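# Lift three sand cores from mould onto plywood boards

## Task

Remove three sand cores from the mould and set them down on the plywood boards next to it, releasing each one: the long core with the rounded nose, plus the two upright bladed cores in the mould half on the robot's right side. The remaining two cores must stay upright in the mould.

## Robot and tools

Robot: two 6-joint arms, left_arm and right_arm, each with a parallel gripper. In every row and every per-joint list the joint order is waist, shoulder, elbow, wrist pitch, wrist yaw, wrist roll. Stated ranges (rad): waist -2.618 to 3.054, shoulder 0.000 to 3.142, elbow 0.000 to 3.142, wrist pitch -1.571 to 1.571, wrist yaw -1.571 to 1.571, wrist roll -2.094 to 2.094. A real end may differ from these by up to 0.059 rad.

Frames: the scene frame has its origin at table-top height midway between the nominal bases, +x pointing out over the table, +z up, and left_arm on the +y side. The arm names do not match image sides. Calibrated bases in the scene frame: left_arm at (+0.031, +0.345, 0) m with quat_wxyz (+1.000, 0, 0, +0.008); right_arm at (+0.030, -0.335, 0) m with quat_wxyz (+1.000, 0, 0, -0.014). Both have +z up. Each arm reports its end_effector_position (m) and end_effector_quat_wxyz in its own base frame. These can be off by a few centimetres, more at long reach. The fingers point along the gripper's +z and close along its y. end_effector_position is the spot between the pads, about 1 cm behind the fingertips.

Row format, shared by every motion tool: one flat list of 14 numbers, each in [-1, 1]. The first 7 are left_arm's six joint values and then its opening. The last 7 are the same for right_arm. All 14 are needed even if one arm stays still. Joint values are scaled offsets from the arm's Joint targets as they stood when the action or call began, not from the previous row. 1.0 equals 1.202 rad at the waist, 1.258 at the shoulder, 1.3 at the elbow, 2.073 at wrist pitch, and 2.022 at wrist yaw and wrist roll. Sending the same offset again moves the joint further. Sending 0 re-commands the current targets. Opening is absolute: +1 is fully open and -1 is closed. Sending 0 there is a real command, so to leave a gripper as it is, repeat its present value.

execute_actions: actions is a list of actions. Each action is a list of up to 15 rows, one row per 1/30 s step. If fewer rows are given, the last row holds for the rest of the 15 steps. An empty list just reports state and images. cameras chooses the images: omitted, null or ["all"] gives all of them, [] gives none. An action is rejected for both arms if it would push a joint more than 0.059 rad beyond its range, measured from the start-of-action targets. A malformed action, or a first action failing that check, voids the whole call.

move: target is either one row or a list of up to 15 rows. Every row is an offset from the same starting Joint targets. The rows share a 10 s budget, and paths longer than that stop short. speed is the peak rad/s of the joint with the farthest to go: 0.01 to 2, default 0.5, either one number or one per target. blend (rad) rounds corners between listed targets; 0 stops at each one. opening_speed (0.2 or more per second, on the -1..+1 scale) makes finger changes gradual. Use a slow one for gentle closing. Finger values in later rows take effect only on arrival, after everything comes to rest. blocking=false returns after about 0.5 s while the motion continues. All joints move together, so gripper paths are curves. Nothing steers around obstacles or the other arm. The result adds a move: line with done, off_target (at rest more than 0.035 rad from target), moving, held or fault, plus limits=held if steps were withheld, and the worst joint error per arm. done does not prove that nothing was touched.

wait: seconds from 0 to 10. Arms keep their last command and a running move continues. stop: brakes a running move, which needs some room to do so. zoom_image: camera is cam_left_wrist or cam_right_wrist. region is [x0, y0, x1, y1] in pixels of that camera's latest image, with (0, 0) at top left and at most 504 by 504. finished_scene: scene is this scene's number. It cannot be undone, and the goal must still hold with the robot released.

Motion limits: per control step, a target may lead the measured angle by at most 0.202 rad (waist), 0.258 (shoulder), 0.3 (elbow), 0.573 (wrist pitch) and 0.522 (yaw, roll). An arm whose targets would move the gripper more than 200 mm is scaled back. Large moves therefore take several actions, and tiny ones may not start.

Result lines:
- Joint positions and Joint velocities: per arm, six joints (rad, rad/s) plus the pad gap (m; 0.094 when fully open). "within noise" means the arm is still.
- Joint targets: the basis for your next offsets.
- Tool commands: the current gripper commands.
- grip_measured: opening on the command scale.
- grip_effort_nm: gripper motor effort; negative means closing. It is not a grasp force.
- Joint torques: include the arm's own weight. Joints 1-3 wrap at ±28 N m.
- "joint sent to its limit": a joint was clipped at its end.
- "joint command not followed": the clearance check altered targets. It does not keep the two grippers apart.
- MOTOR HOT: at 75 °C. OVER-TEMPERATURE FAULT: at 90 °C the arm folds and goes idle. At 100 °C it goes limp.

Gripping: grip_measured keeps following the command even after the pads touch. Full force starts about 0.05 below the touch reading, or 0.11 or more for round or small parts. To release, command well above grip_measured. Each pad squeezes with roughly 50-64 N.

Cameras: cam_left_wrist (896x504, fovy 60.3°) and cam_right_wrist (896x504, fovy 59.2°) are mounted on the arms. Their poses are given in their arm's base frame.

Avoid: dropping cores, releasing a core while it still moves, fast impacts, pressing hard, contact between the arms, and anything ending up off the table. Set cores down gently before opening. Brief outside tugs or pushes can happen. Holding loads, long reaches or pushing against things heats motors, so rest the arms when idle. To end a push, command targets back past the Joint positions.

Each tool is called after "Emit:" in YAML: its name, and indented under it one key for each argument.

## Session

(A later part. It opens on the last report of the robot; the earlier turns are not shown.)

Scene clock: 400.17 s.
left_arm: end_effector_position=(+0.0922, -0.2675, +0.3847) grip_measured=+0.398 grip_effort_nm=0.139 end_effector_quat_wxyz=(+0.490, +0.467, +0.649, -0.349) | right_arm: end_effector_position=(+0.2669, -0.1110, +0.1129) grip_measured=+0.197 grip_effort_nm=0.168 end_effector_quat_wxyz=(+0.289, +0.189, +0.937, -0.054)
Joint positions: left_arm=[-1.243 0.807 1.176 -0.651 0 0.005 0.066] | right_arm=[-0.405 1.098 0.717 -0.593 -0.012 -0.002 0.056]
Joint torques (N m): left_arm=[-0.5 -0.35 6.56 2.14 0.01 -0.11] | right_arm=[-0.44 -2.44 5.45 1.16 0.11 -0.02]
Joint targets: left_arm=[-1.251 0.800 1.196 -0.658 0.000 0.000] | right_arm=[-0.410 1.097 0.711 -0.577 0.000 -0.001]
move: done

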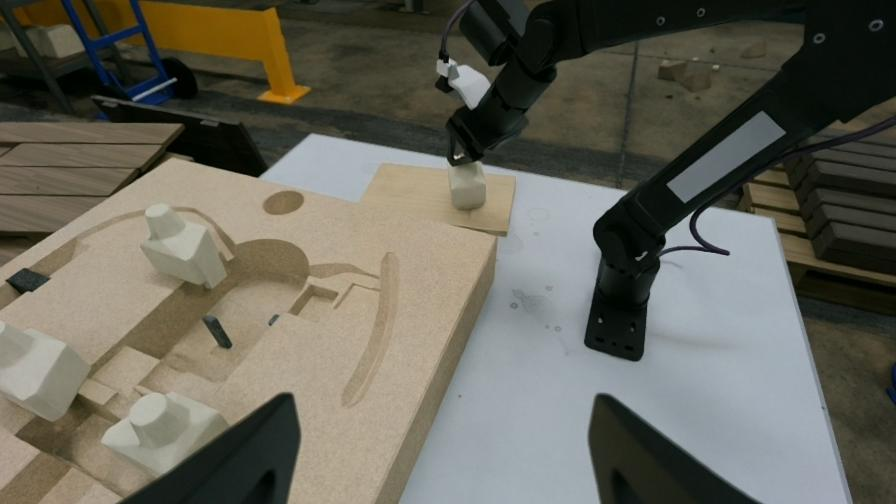

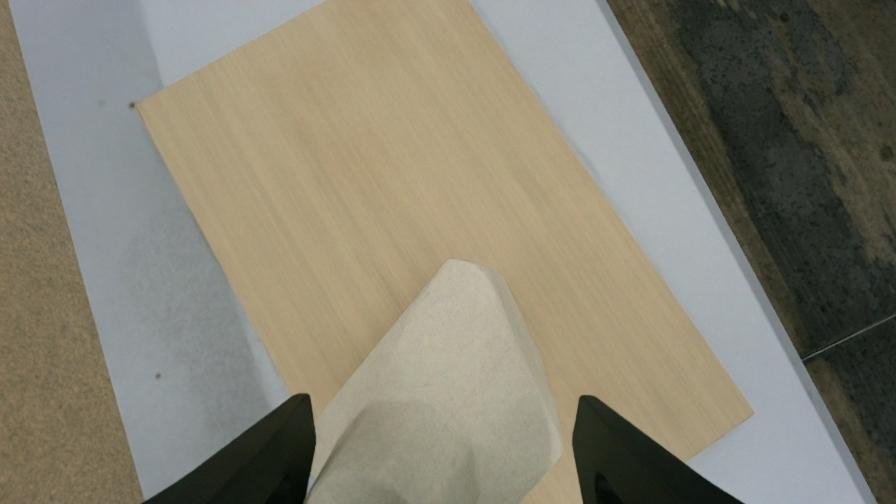

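Emit:
move:
  target: [0,0,0,0,0,0,0.4,0,0,0,0,0,0,0.5]
  opening_speed: 0.3

Emit:
move:
  target: [0,0,0,0,0,0,0.4,0,-0.2,0.038,-0.096,0,0,0.5]
  speed: 0.15

Emit:
zoom_image:
  camera: "cam_left_wrist"
  region: [410, 120, 530, 220]

Scene clock: 406.57 s.
move: done

Scene clock: 408.80 s.
left_arm: end_effector_position=(+0.0922, -0.2675, +0.3847) grip_measured=+0.398 grip_effort_nm=0.139 end_effector_quat_wxyz=(+0.490, +0.467, +0.649, -0.349) | right_arm: end_effector_position=(+0.2344, -0.0983, +0.1536) grip_measured=+0.497 grip_effort_nm=0.178 end_effector_quat_wxyz=(+0.327, +0.188, +0.924, -0.065)
Joint positions: left_arm=[-1.243 0.807 1.176 -0.651 0 0.005 0.066] | right_arm=[-0.405 0.857 0.73 -0.763 -0.005 -0.002 0.07]
Joint torques (N m): left_arm=[-0.44 -0.34 6.52 2.13 0.02 -0.14] | right_arm=[-0.49 -1.74 8.43 1.01 0.05 -0.02]
Joint targets: left_arm=[-1.251 0.800 1.196 -0.658 0.000 0.000] | right_arm=[-0.410 0.846 0.760 -0.777 0.001 -0.001]
move: done

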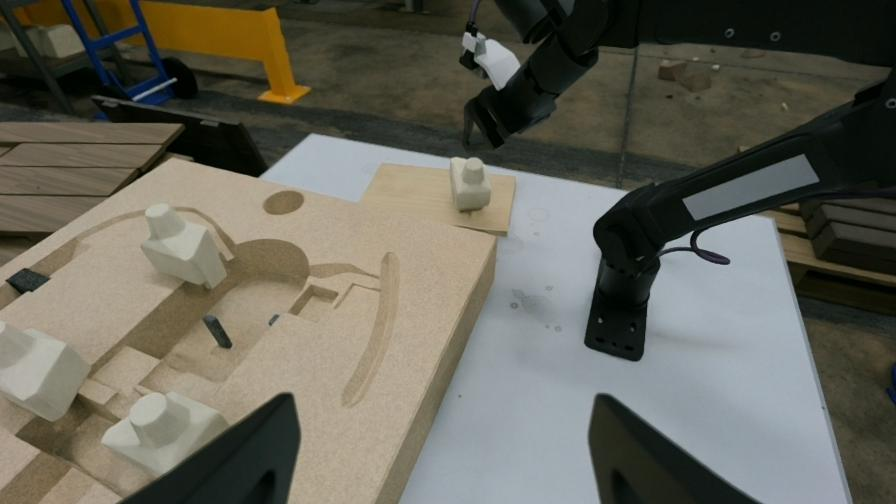

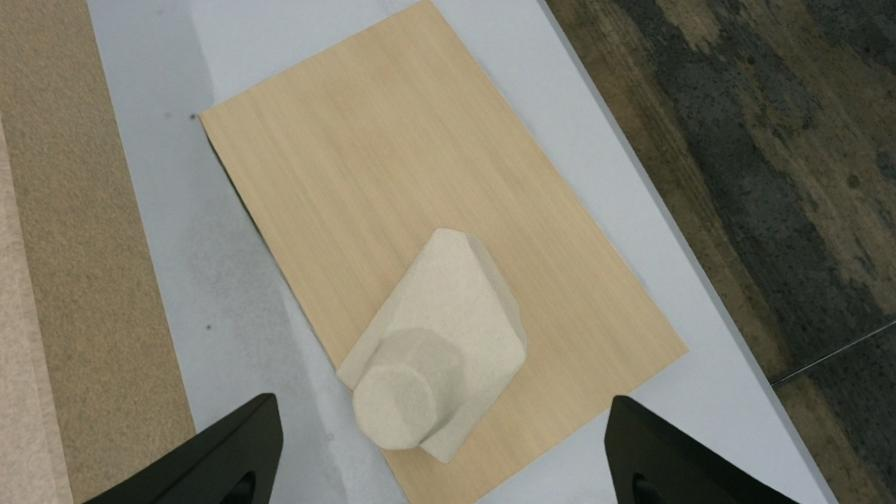

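Scaled by 4.200.

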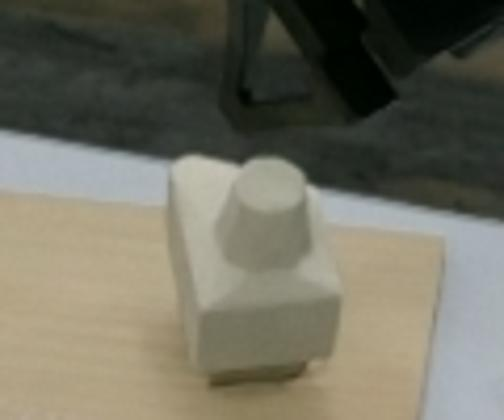

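Emit:
move:
  target:
    - [0,0,0,0,0,0,0.4,0,-0.16,0.115,0,0,0,0.6]
    - [0,0,0,0,0,0,0.4,0.662,0.7774,0.7008,0.0844,0,0,0.6]
  speed: 0.7
  blend: [0.1,0]

Scene clock: 418.43 s.
left_arm: end_effector_position=(+0.0922, -0.2675, +0.3847) grip_measured=+0.398 grip_effort_nm=0.129 end_effector_quat_wxyz=(+0.490, +0.467, +0.649, -0.349) | right_arm: end_effector_position=(+0.4715, +0.1953, +0.2116) grip_measured=+0.597 grip_effort_nm=0.173 end_effector_quat_wxyz=(+0.369, -0.181, +0.909, +0.074)
Joint positions: left_arm=[-1.243 0.807 1.176 -0.651 0 0.005 0.066] | right_arm=[0.39 1.82 1.641 -0.618 -0.003 -0.002 0.075]
Joint torques (N m): left_arm=[-0.62 -0.31 6.56 2.14 0.02 -0.13] | right_arm=[-0.39 -8.2 8.7 1.36 0.02 -0.03]
Joint targets: left_arm=[-1.251 0.800 1.196 -0.658 0.000 0.000] | right_arm=[0.385 1.824 1.671 -0.602 0.000 -0.001]
move: done

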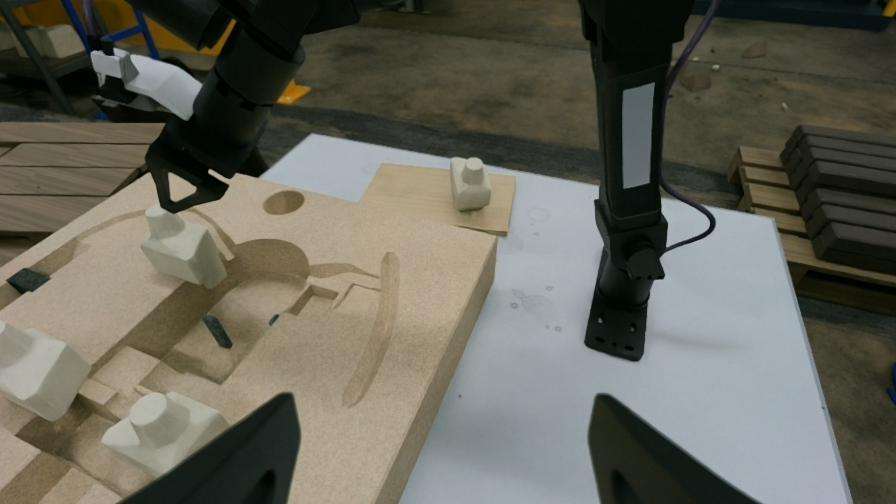

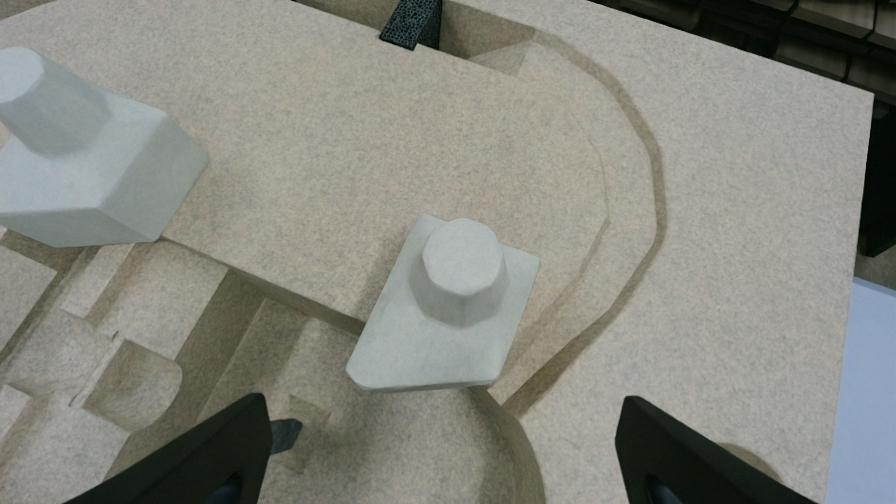

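Emit:
move:
  target: [0,0,0,0,0,0,0.4,-0.0108,0.2059,0.0954,0.0492,0,0,0.6]
  speed: 0.2

Scene clock: 424.63 s.
left_arm: end_effector_position=(+0.0922, -0.2675, +0.3847) grip_measured=+0.398 grip_effort_nm=0.144 end_effector_quat_wxyz=(+0.490, +0.467, +0.649, -0.349) | right_arm: end_effector_position=(+0.5252, +0.2111, +0.1507) grip_measured=+0.597 grip_effort_nm=0.173 end_effector_quat_wxyz=(+0.357, -0.177, +0.915, +0.069)
Joint positions: left_arm=[-1.243 0.807 1.176 -0.651 0 0.005 0.066] | right_arm=[0.379 2.069 1.761 -0.519 -0.003 -0.002 0.075]
Joint torques (N m): left_arm=[-0.54 -0.32 6.64 2.13 0.04 -0.12] | right_arm=[-0.59 -9.24 8.91 1.37 0.02 -0.02]
Joint targets: left_arm=[-1.251 0.800 1.196 -0.658 0.000 0.000] | right_arm=[0.372 2.083 1.795 -0.500 0.000 -0.001]
move: done

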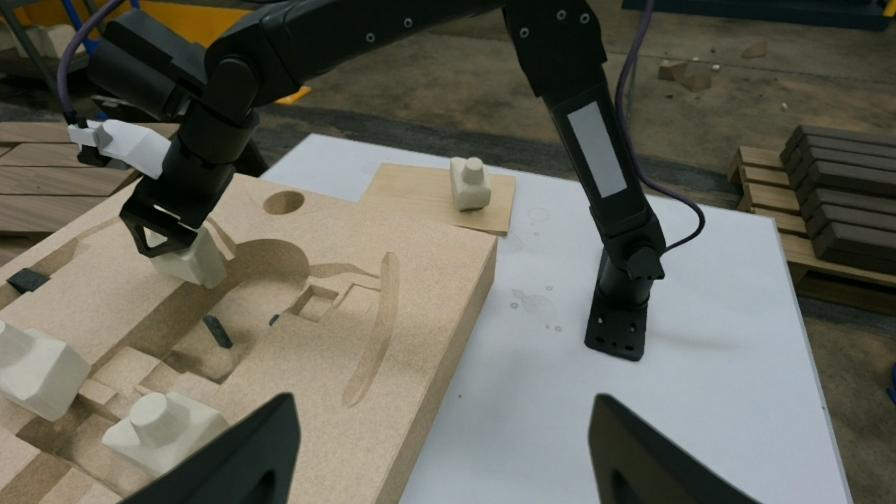

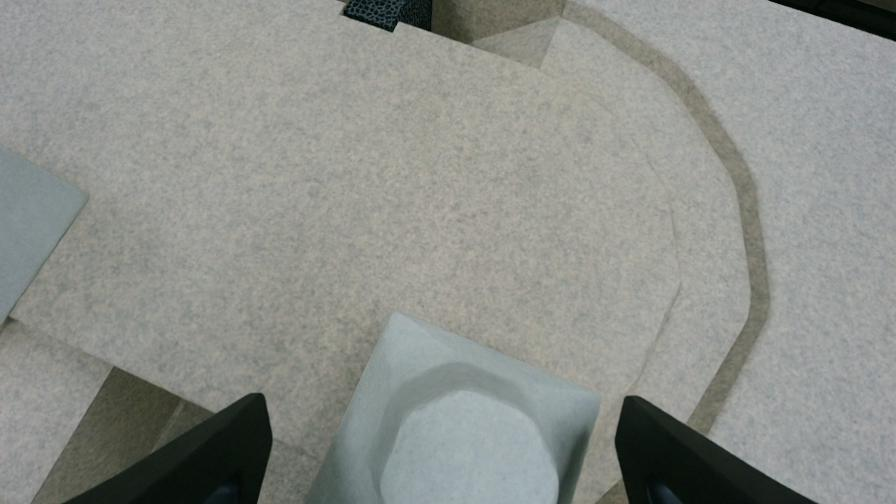

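Emit:
move:
  target: [0,0,0,0,0,0,0.4,-0.0108,0,0.0192,0,0,0,0.6]
  speed: 0.2
  cameras: []

Emit:
move:
  target: [0,0,0,0,0,0,0.4,0,0,0,0,0,0,-0.7]
  opening_speed: 0.4
  cameras: ["cam_right_wrist"]

Scene clock: 429.20 s.
move: done

Scene clock: 432.67 s.
left_arm: end_effector_position=(+0.0922, -0.2675, +0.3847) grip_measured=+0.398 grip_effort_nm=0.134 end_effector_quat_wxyz=(+0.490, +0.467, +0.649, -0.349) | right_arm: end_effector_position=(+0.5330, +0.2076, +0.1630) grip_measured=-0.339 grip_effort_nm=-1.004 end_effector_quat_wxyz=(+0.370, -0.172, +0.910, +0.076)
Joint positions: left_arm=[-1.243 0.807 1.176 -0.651 0 0.005 0.066] | right_arm=[0.365 2.069 1.789 -0.516 -0.017 -0.002 0.031]
Joint torques (N m): left_arm=[-0.51 -0.39 6.6 2.14 0.02 -0.13] | right_arm=[-0.44 -9.29 8.69 1.35 0.16 -0.02]
Joint targets: left_arm=[-1.251 0.800 1.196 -0.658 0.000 0.000] | right_arm=[0.359 2.083 1.820 -0.499 0.000 -0.001]
move: done
Images, in order: cam_right_wrist.

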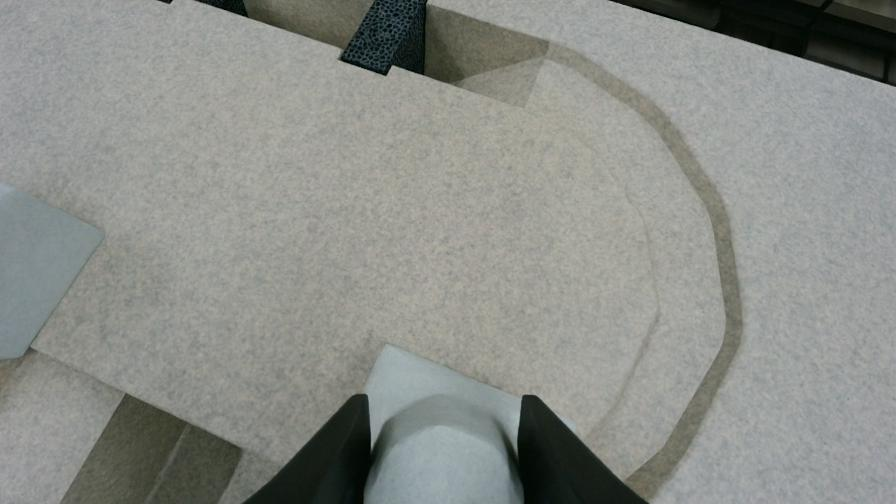

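Emit:
move:
  target:
    - [0,0,0,0,0,0,0.4,0,-0.0056,0.1438,-0.0728,0,0,-0.7]
    - [0,0,0,0,0,0,0.4,0,0.0445,0.3785,-0.1881,0,0,-0.7]
    - [0,0,0,0,0,0,0.4,0,-0.3839,-0.1769,-0.0994,0,0,-0.7]
  speed: 0.3
  blend: [0.05,0.05,0]

Scene clock: 441.77 s.
left_arm: end_effector_position=(+0.0922, -0.2675, +0.3847) grip_measured=+0.398 grip_effort_nm=0.129 end_effector_quat_wxyz=(+0.490, +0.467, +0.649, -0.349) | right_arm: end_effector_position=(+0.4252, +0.1642, +0.2420) grip_measured=-0.339 grip_effort_nm=-1.004 end_effector_quat_wxyz=(+0.353, -0.171, +0.917, +0.067)
Joint positions: left_arm=[-1.243 0.807 1.176 -0.651 0 0.005 0.066] | right_arm=[0.365 1.65 1.587 -0.773 -0.005 -0.002 0.031]
Joint torques (N m): left_arm=[-0.54 -0.38 6.56 2.13 0.03 -0.14] | right_arm=[-0.43 -11.08 6.27 1.81 0.05 -0.03]
Joint targets: left_arm=[-1.251 0.800 1.196 -0.658 0.000 0.000] | right_arm=[0.359 1.600 1.590 -0.706 0.001 -0.001]
move: off_target (right_arm); right_arm: the wrist pitch is farthest, 0.068 rad from its target

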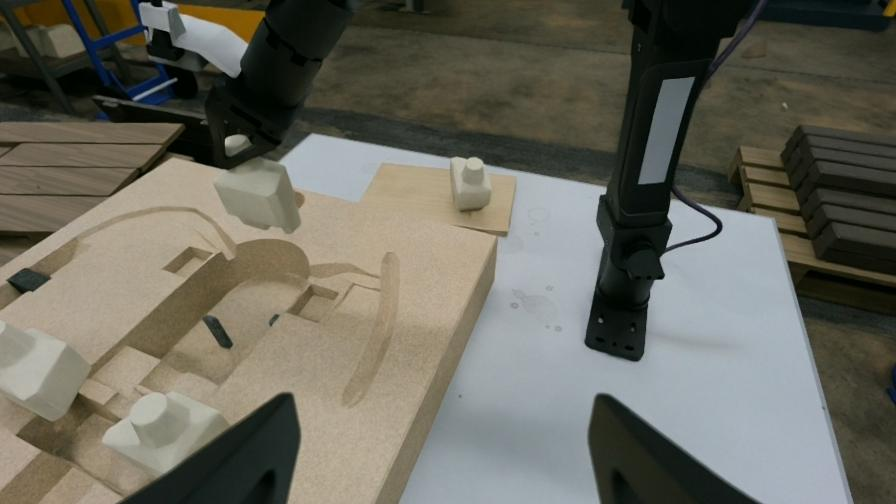

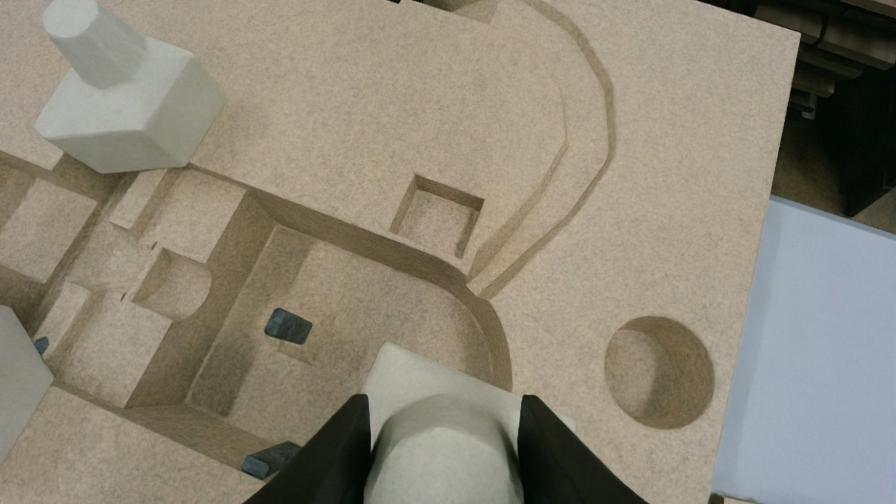

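Emit:
move:
  target:
    - [0,0,0,0,0,0,0.4,-0.5632,0,0,0,0,0,-0.7]
    - [0,0,0,0,0,0,0.4,-0.5632,-0.151,-0.29,0.1114,0,0,-0.7]
    - [0,0,0,0,0,0,0.4,-0.5632,-0.1192,-0.4769,0.2489,0,0,-0.7]
  speed: 0.5
  blend: [0.1,0.05,0]

Emit:
zoom_image:
  camera: "cam_left_wrist"
  region: [340, 100, 540, 240]

Scene clock: 452.57 s.
left_arm: end_effector_position=(+0.0922, -0.2675, +0.3847) grip_measured=+0.398 grip_effort_nm=0.134 end_effector_quat_wxyz=(+0.490, +0.467, +0.649, -0.349) | right_arm: end_effector_position=(+0.3944, -0.1274, +0.1466) grip_measured=-0.339 grip_effort_nm=-1.004 end_effector_quat_wxyz=(+0.390, +0.143, +0.907, -0.063)
Joint positions: left_arm=[-1.243 0.807 1.176 -0.651 0 0.005 0.066] | right_arm=[-0.314 1.457 0.962 -0.263 0.003 -0.002 0.031]
Joint torques (N m): left_arm=[-0.58 -0.39 6.61 2.14 0.03 -0.11] | right_arm=[-0.34 -5.9 6.75 1.91 -0.03 -0.02]
Heat: left arm: 42 °C; right arm: 46 °C.
Joint targets: left_arm=[-1.251 0.800 1.196 -0.658 0.000 0.000] | right_arm=[-0.318 1.450 0.970 -0.190 0.001 -0.001]
move: off_target (right_arm); right_arm: the wrist pitch is farthest, 0.073 rad from its target

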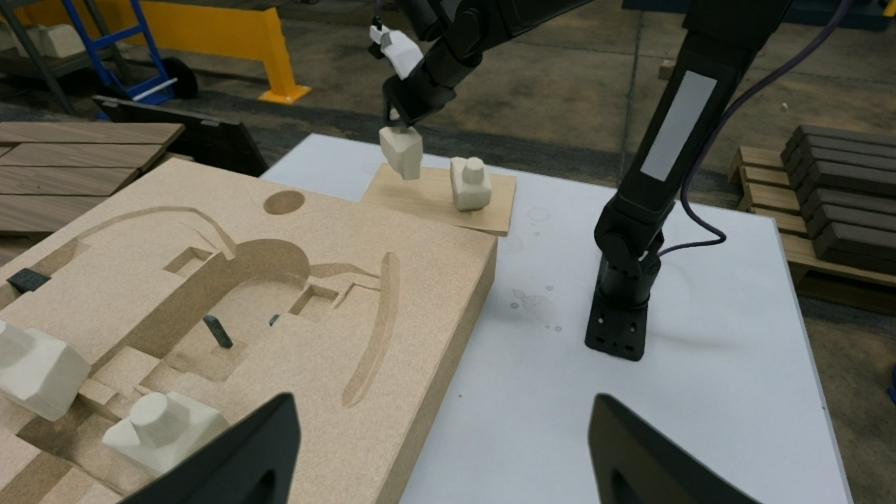

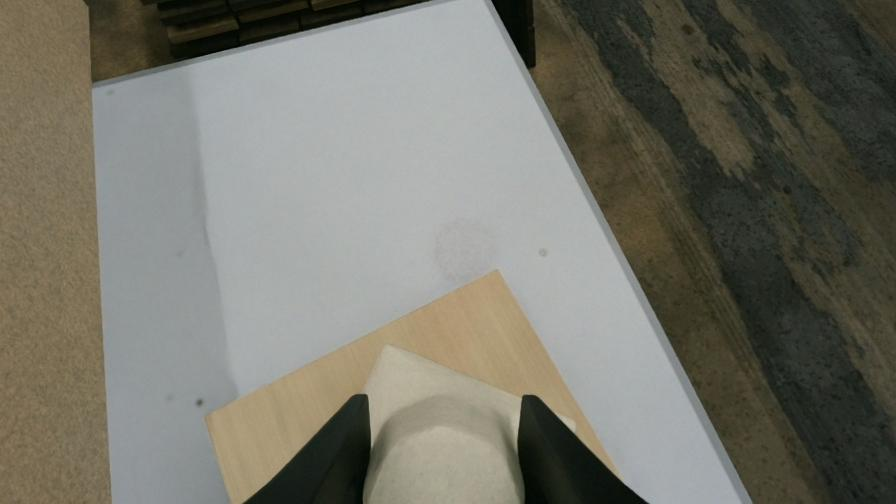

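Scaled by 2.520.

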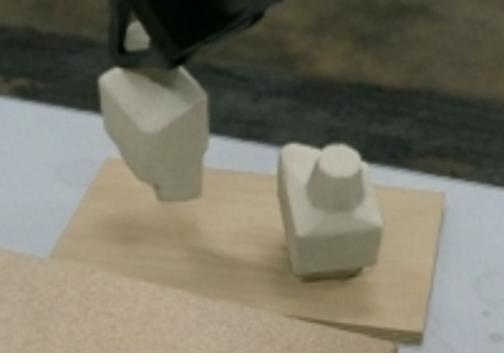

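Emit:
move:
  target: [0,0,0,0,0,0,0.4,0,0,-0.035,0.021,0,0,-0.7]
  speed: 0.12
  cameras: ["cam_left_wrist"]

Emit:
zoom_image:
  camera: "cam_left_wrist"
  region: [340, 100, 540, 240]

Scene clock: 457.07 s.
left_arm: end_effector_position=(+0.0922, -0.2675, +0.3847) grip_measured=+0.398 grip_effort_nm=0.134 end_effector_quat_wxyz=(+0.490, +0.467, +0.649, -0.349) | right_arm: end_effector_position=(+0.3919, -0.1266, +0.1367) grip_measured=-0.339 grip_effort_nm=-1.004 end_effector_quat_wxyz=(+0.391, +0.143, +0.907, -0.064)
Joint positions: left_arm=[-1.243 0.807 1.176 -0.651 0 0.005 0.066] | right_arm=[-0.314 1.457 0.92 -0.219 0.003 -0.002 0.031]
Joint torques (N m): left_arm=[-0.53 -0.38 6.68 2.11 0.02 -0.12] | right_arm=[-0.32 -5.85 6.42 1.95 -0.03 -0.02]
Joint targets: left_arm=[-1.251 0.800 1.196 -0.658 0.000 0.000] | right_arm=[-0.318 1.450 0.925 -0.146 0.001 -0.001]
move: off_target (right_arm); right_arm: the wrist pitch is farthest, 0.073 rad from its target
Images, in order: cam_left_wrist.

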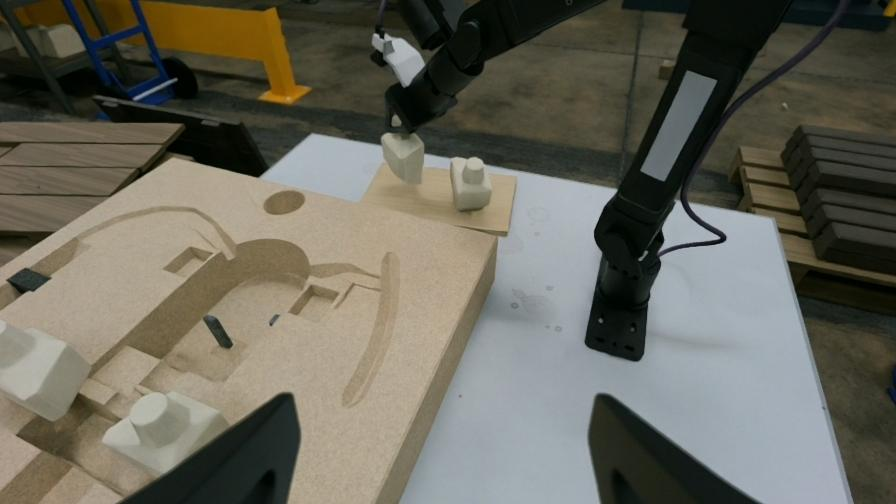

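Scaled by 2.520.

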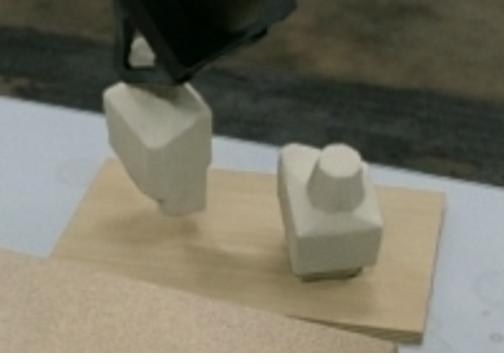

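Emit:
move:
  target: [0,0,0,0,0,0,0.4,0,0,-0.035,0.015,0,0,-0.7]
  speed: 0.12
  cameras: ["cam_left_wrist"]

Emit:
zoom_image:
  camera: "cam_left_wrist"
  region: [340, 100, 540, 240]

Scene clock: 460.97 s.
left_arm: end_effector_position=(+0.0922, -0.2675, +0.3847) grip_measured=+0.398 grip_effort_nm=0.129 end_effector_quat_wxyz=(+0.490, +0.467, +0.649, -0.349) | right_arm: end_effector_position=(+0.3863, -0.1248, +0.1234) grip_measured=-0.339 grip_effort_nm=-1.004 end_effector_quat_wxyz=(+0.385, +0.143, +0.910, -0.063)
Joint positions: left_arm=[-1.243 0.807 1.176 -0.651 0 0.005 0.066] | right_arm=[-0.314 1.457 0.875 -0.187 0.003 -0.002 0.031]
Joint torques (N m): left_arm=[-0.66 -0.38 6.56 2.15 0.04 -0.14] | right_arm=[-0.32 -5.76 6.37 1.93 -0.03 -0.02]
Joint targets: left_arm=[-1.251 0.800 1.196 -0.658 0.000 0.000] | right_arm=[-0.318 1.450 0.879 -0.115 0.001 -0.001]
move: off_target (right_arm); right_arm: the wrist pitch is farthest, 0.073 rad from its target
Images, in order: cam_left_wrist.

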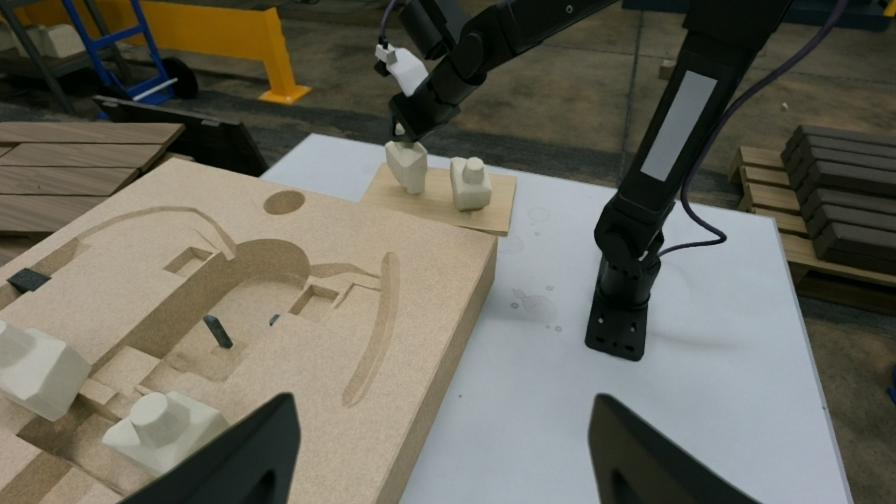

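Scaled by 2.520.

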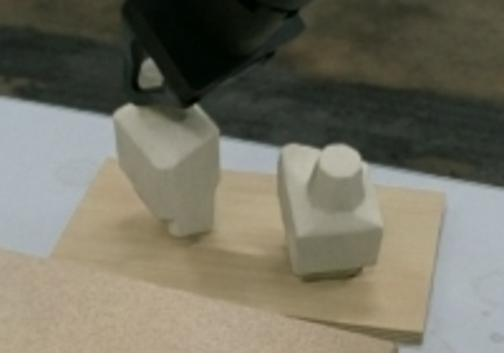

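Emit:
move:
  target: [0,0,0,0,0,0,0.4,0,0,-0.03,0.0,0,0,-0.7]
  speed: 0.12
  cameras: ["cam_left_wrist"]

Emit:
zoom_image:
  camera: "cam_left_wrist"
  region: [340, 100, 540, 240]

Scene clock: 465.40 s.
left_arm: end_effector_position=(+0.0922, -0.2675, +0.3847) grip_measured=+0.398 grip_effort_nm=0.129 end_effector_quat_wxyz=(+0.490, +0.467, +0.649, -0.349) | right_arm: end_effector_position=(+0.3853, -0.1245, +0.1182) grip_measured=-0.339 grip_effort_nm=-1.004 end_effector_quat_wxyz=(+0.389, +0.143, +0.908, -0.063)
Joint positions: left_arm=[-1.243 0.807 1.176 -0.651 0 0.005 0.066] | right_arm=[-0.314 1.457 0.846 -0.151 0.003 -0.002 0.031]
Joint torques (N m): left_arm=[-0.57 -0.35 6.6 2.16 0.03 -0.12] | right_arm=[-0.32 -5.74 5.49 1.56 -0.04 -0.02]
Joint targets: left_arm=[-1.251 0.800 1.196 -0.658 0.000 0.000] | right_arm=[-0.318 1.450 0.840 -0.115 0.001 -0.001]
move: off_target (right_arm); right_arm: the wrist pitch is farthest, 0.036 rad from its target
Images, in order: cam_left_wrist.

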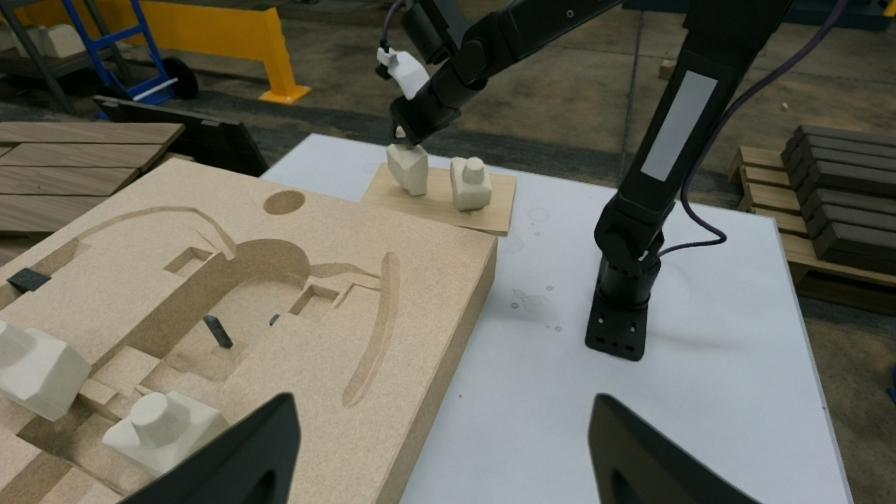

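Scaled by 2.520.

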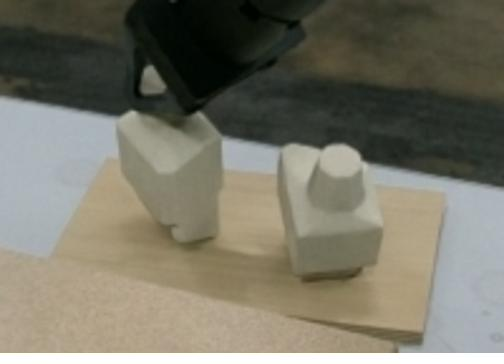

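Emit:
move:
  target: [0,0,0,0,0,0,0.4,0,0.0747,0,0.07,0,0,-0.7]
  speed: 0.1
  cameras: ["cam_left_wrist"]

Emit:
zoom_image:
  camera: "cam_left_wrist"
  region: [340, 100, 540, 240]

Scene clock: 471.03 s.
left_arm: end_effector_position=(+0.0922, -0.2675, +0.3847) grip_measured=+0.398 grip_effort_nm=0.144 end_effector_quat_wxyz=(+0.490, +0.467, +0.649, -0.349) | right_arm: end_effector_position=(+0.4050, -0.1309, +0.1097) grip_measured=-0.342 grip_effort_nm=-0.999 end_effector_quat_wxyz=(+0.409, +0.142, +0.899, -0.067)
Joint positions: left_arm=[-1.243 0.807 1.176 -0.651 0 0.005 0.066] | right_arm=[-0.314 1.537 0.846 -0.025 0.003 -0.002 0.031]
Joint torques (N m): left_arm=[-0.55 -0.28 6.74 2.14 0.03 -0.14] | right_arm=[-0.31 -5.23 5.37 1.81 -0.02 -0.01]
Joint targets: left_arm=[-1.251 0.800 1.196 -0.658 0.000 0.000] | right_arm=[-0.318 1.544 0.840 0.030 0.001 -0.001]
move: off_target (right_arm); right_arm: the wrist pitch is farthest, 0.055 rad from its target
Images, in order: cam_left_wrist.

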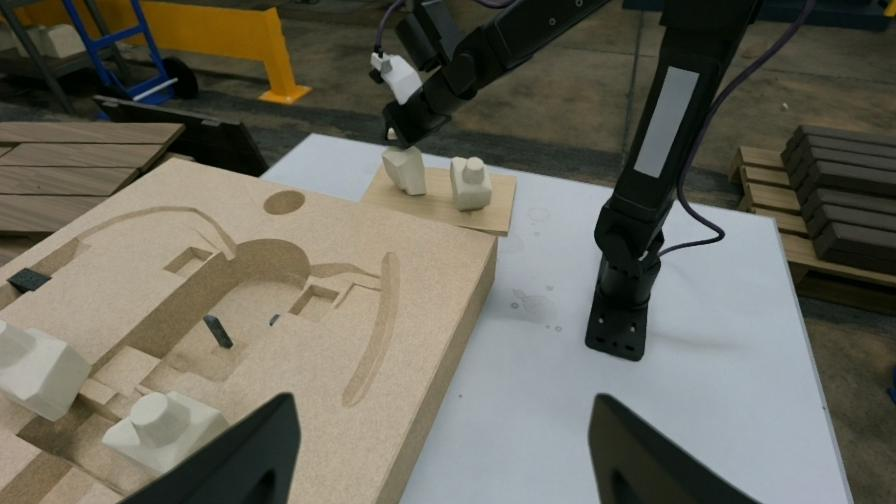

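Scaled by 2.520.

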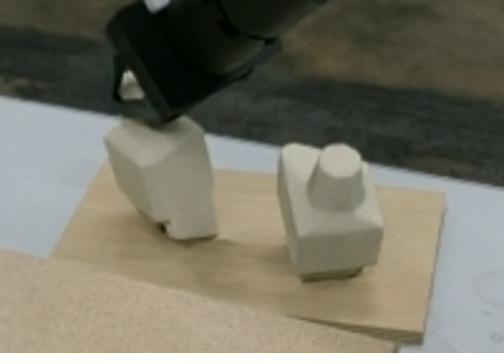

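Emit:
move:
  target: [0,0,0,0,0,0,0.4,0,0.0447,0,0.022,0,0,-0.7]
  speed: 0.1
  cameras: ["cam_left_wrist"]

Emit:
zoom_image:
  camera: "cam_left_wrist"
  region: [340, 100, 540, 240]

Scene clock: 474.80 s.
left_arm: end_effector_position=(+0.0922, -0.2675, +0.3847) grip_measured=+0.398 grip_effort_nm=0.139 end_effector_quat_wxyz=(+0.490, +0.467, +0.649, -0.349) | right_arm: end_effector_position=(+0.4166, -0.1346, +0.1068) grip_measured=-0.342 grip_effort_nm=-0.999 end_effector_quat_wxyz=(+0.425, +0.140, +0.891, -0.069)
Joint positions: left_arm=[-1.243 0.807 1.176 -0.651 0 0.005 0.066] | right_arm=[-0.314 1.58 0.846 0.054 0.002 -0.002 0.031]
Joint torques (N m): left_arm=[-0.53 -0.31 6.64 2.13 0.02 -0.14] | right_arm=[-0.32 -4.52 5.33 1.52 -0.03 -0.02]
Joint targets: left_arm=[-1.251 0.800 1.196 -0.658 0.000 0.000] | right_arm=[-0.318 1.600 0.840 0.076 0.000 -0.001]
move: done
Images, in order: cam_left_wrist.

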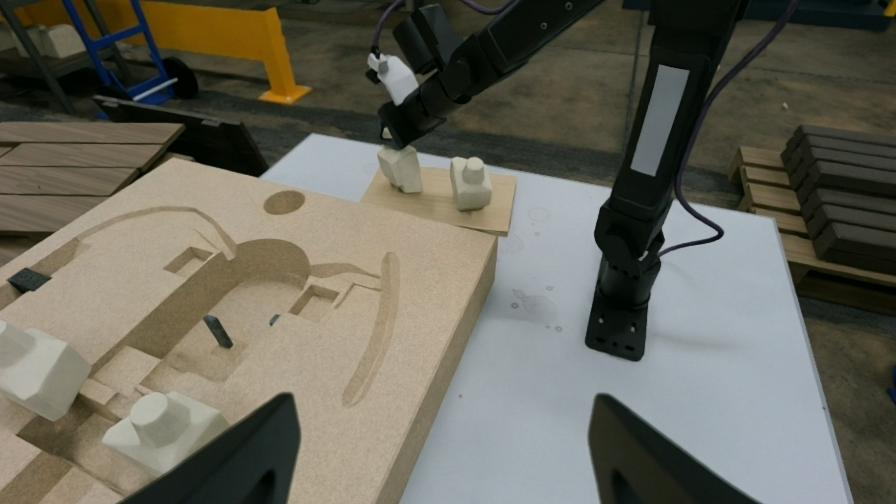

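Scaled by 2.520.

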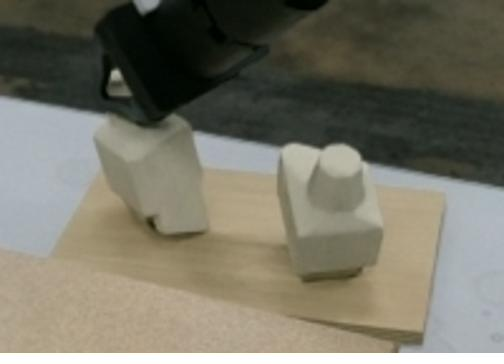

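Emit:
move:
  target: [0,0,0,0,0,0,0.4,0,0,0,0,0,0,-0.1]
  opening_speed: 0.2
  cameras: ["cam_left_wrist"]

Emit:
zoom_image:
  camera: "cam_left_wrist"
  region: [340, 100, 540, 240]

Scene clock: 480.53 s.
left_arm: end_effector_position=(+0.0922, -0.2675, +0.3847) grip_measured=+0.398 grip_effort_nm=0.129 end_effector_quat_wxyz=(+0.490, +0.467, +0.649, -0.349) | right_arm: end_effector_position=(+0.4182, -0.1352, +0.1055) grip_measured=-0.103 grip_effort_nm=0.173 end_effector_quat_wxyz=(+0.427, +0.140, +0.891, -0.069)
Joint positions: left_arm=[-1.243 0.807 1.176 -0.651 0 0.005 0.066] | right_arm=[-0.314 1.589 0.846 0.065 0.003 -0.002 0.042]
Joint torques (N m): left_arm=[-0.54 -0.32 6.67 2.13 0.04 -0.13] | right_arm=[-0.31 -5.24 5.33 1.41 -0.03 -0.02]
Joint targets: left_arm=[-1.251 0.800 1.196 -0.658 0.000 0.000] | right_arm=[-0.318 1.600 0.840 0.076 0.001 -0.001]
move: done
Images, in order: cam_left_wrist.

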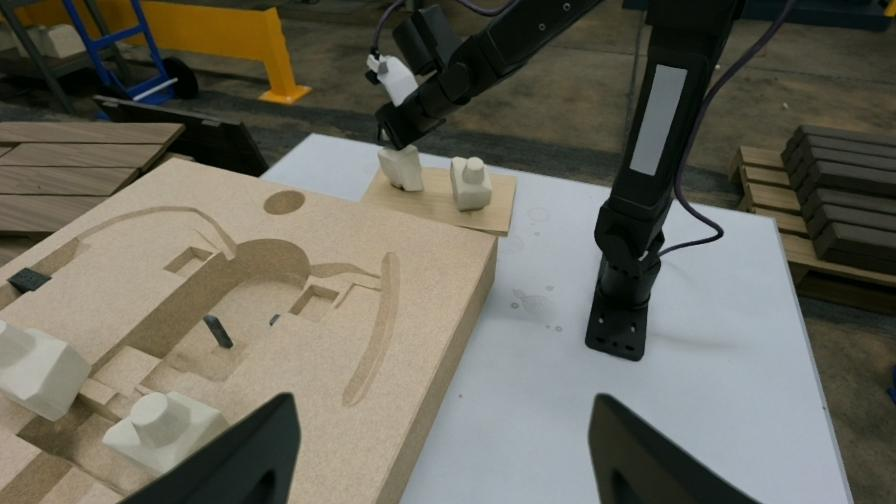

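Scaled by 2.520.

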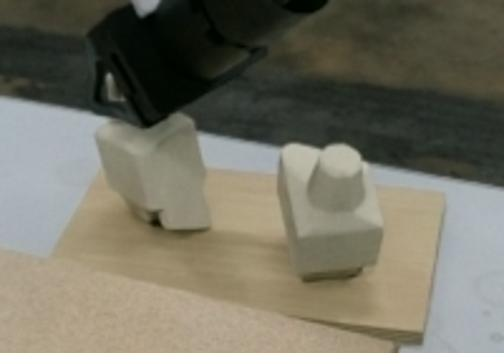

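Emit:
move:
  target: [0,0,0,0,0,0,0.4,0,0,0,0,0,0,0.5]
  opening_speed: 0.4
  cameras: []

Emit:
move:
  target:
    - [0,0,0,0,0,0,0.4,0,-0.254,-0.077,-0.096,0,0,0.5]
    - [0,0,0,0,0,0,0.4,0.2,-0.5,0,-0.2,0,0,0.5]
  speed: [0.2,0.5]

Emit:
zoom_image:
  camera: "cam_left_wrist"
  region: [340, 100, 540, 240]

Scene clock: 487.50 s.
move: done

Scene clock: 490.53 s.
left_arm: end_effector_position=(+0.0922, -0.2675, +0.3847) grip_measured=+0.398 grip_effort_nm=0.129 end_effector_quat_wxyz=(+0.490, +0.467, +0.649, -0.349) | right_arm: end_effector_position=(+0.3424, -0.0278, +0.2410) grip_measured=+0.497 grip_effort_nm=0.173 end_effector_quat_wxyz=(+0.515, +0.035, +0.856, -0.023)
Joint positions: left_arm=[-1.243 0.807 1.176 -0.651 0 0.005 0.066] | right_arm=[-0.083 0.978 0.817 -0.326 0.001 -0.002 0.07]
Joint torques (N m): left_arm=[-0.54 -0.31 6.61 2.14 0.05 -0.15] | right_arm=[0.55 -2.5 8.28 1.36 -0.02 -0.02]
Joint targets: left_arm=[-1.251 0.800 1.196 -0.658 0.000 0.000] | right_arm=[-0.077 0.971 0.840 -0.339 0.000 -0.001]
move: done

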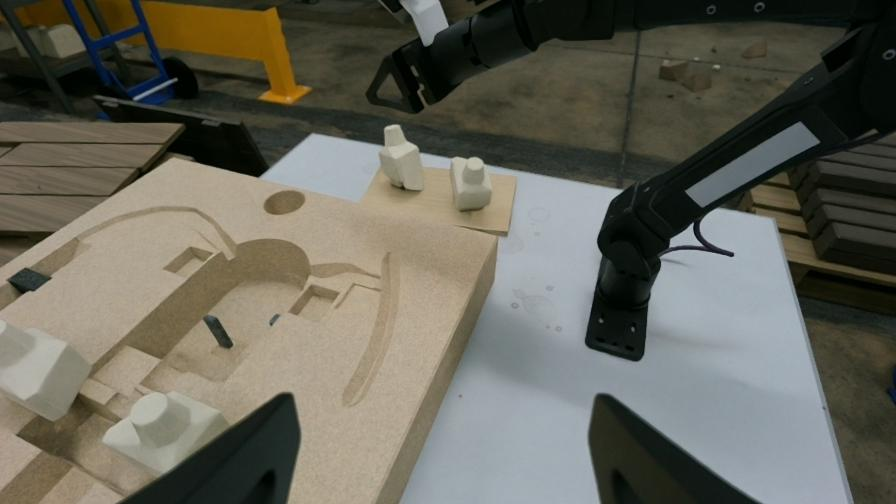

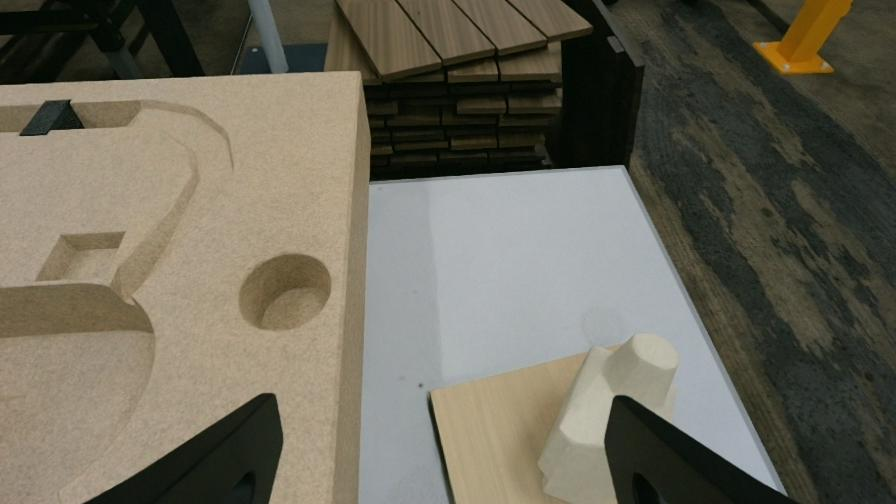

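Scaled by 2.520.

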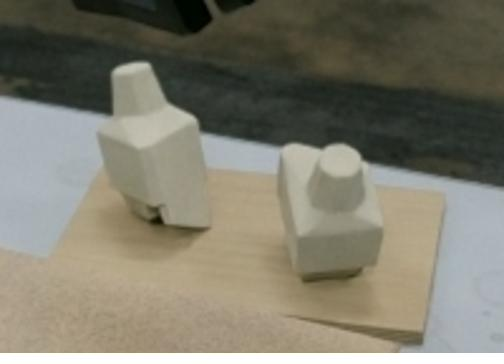

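Stable. All three are out; check the scene result.

Emit:
finished_scene:
  scene: 1

The scene is finished: the task was done.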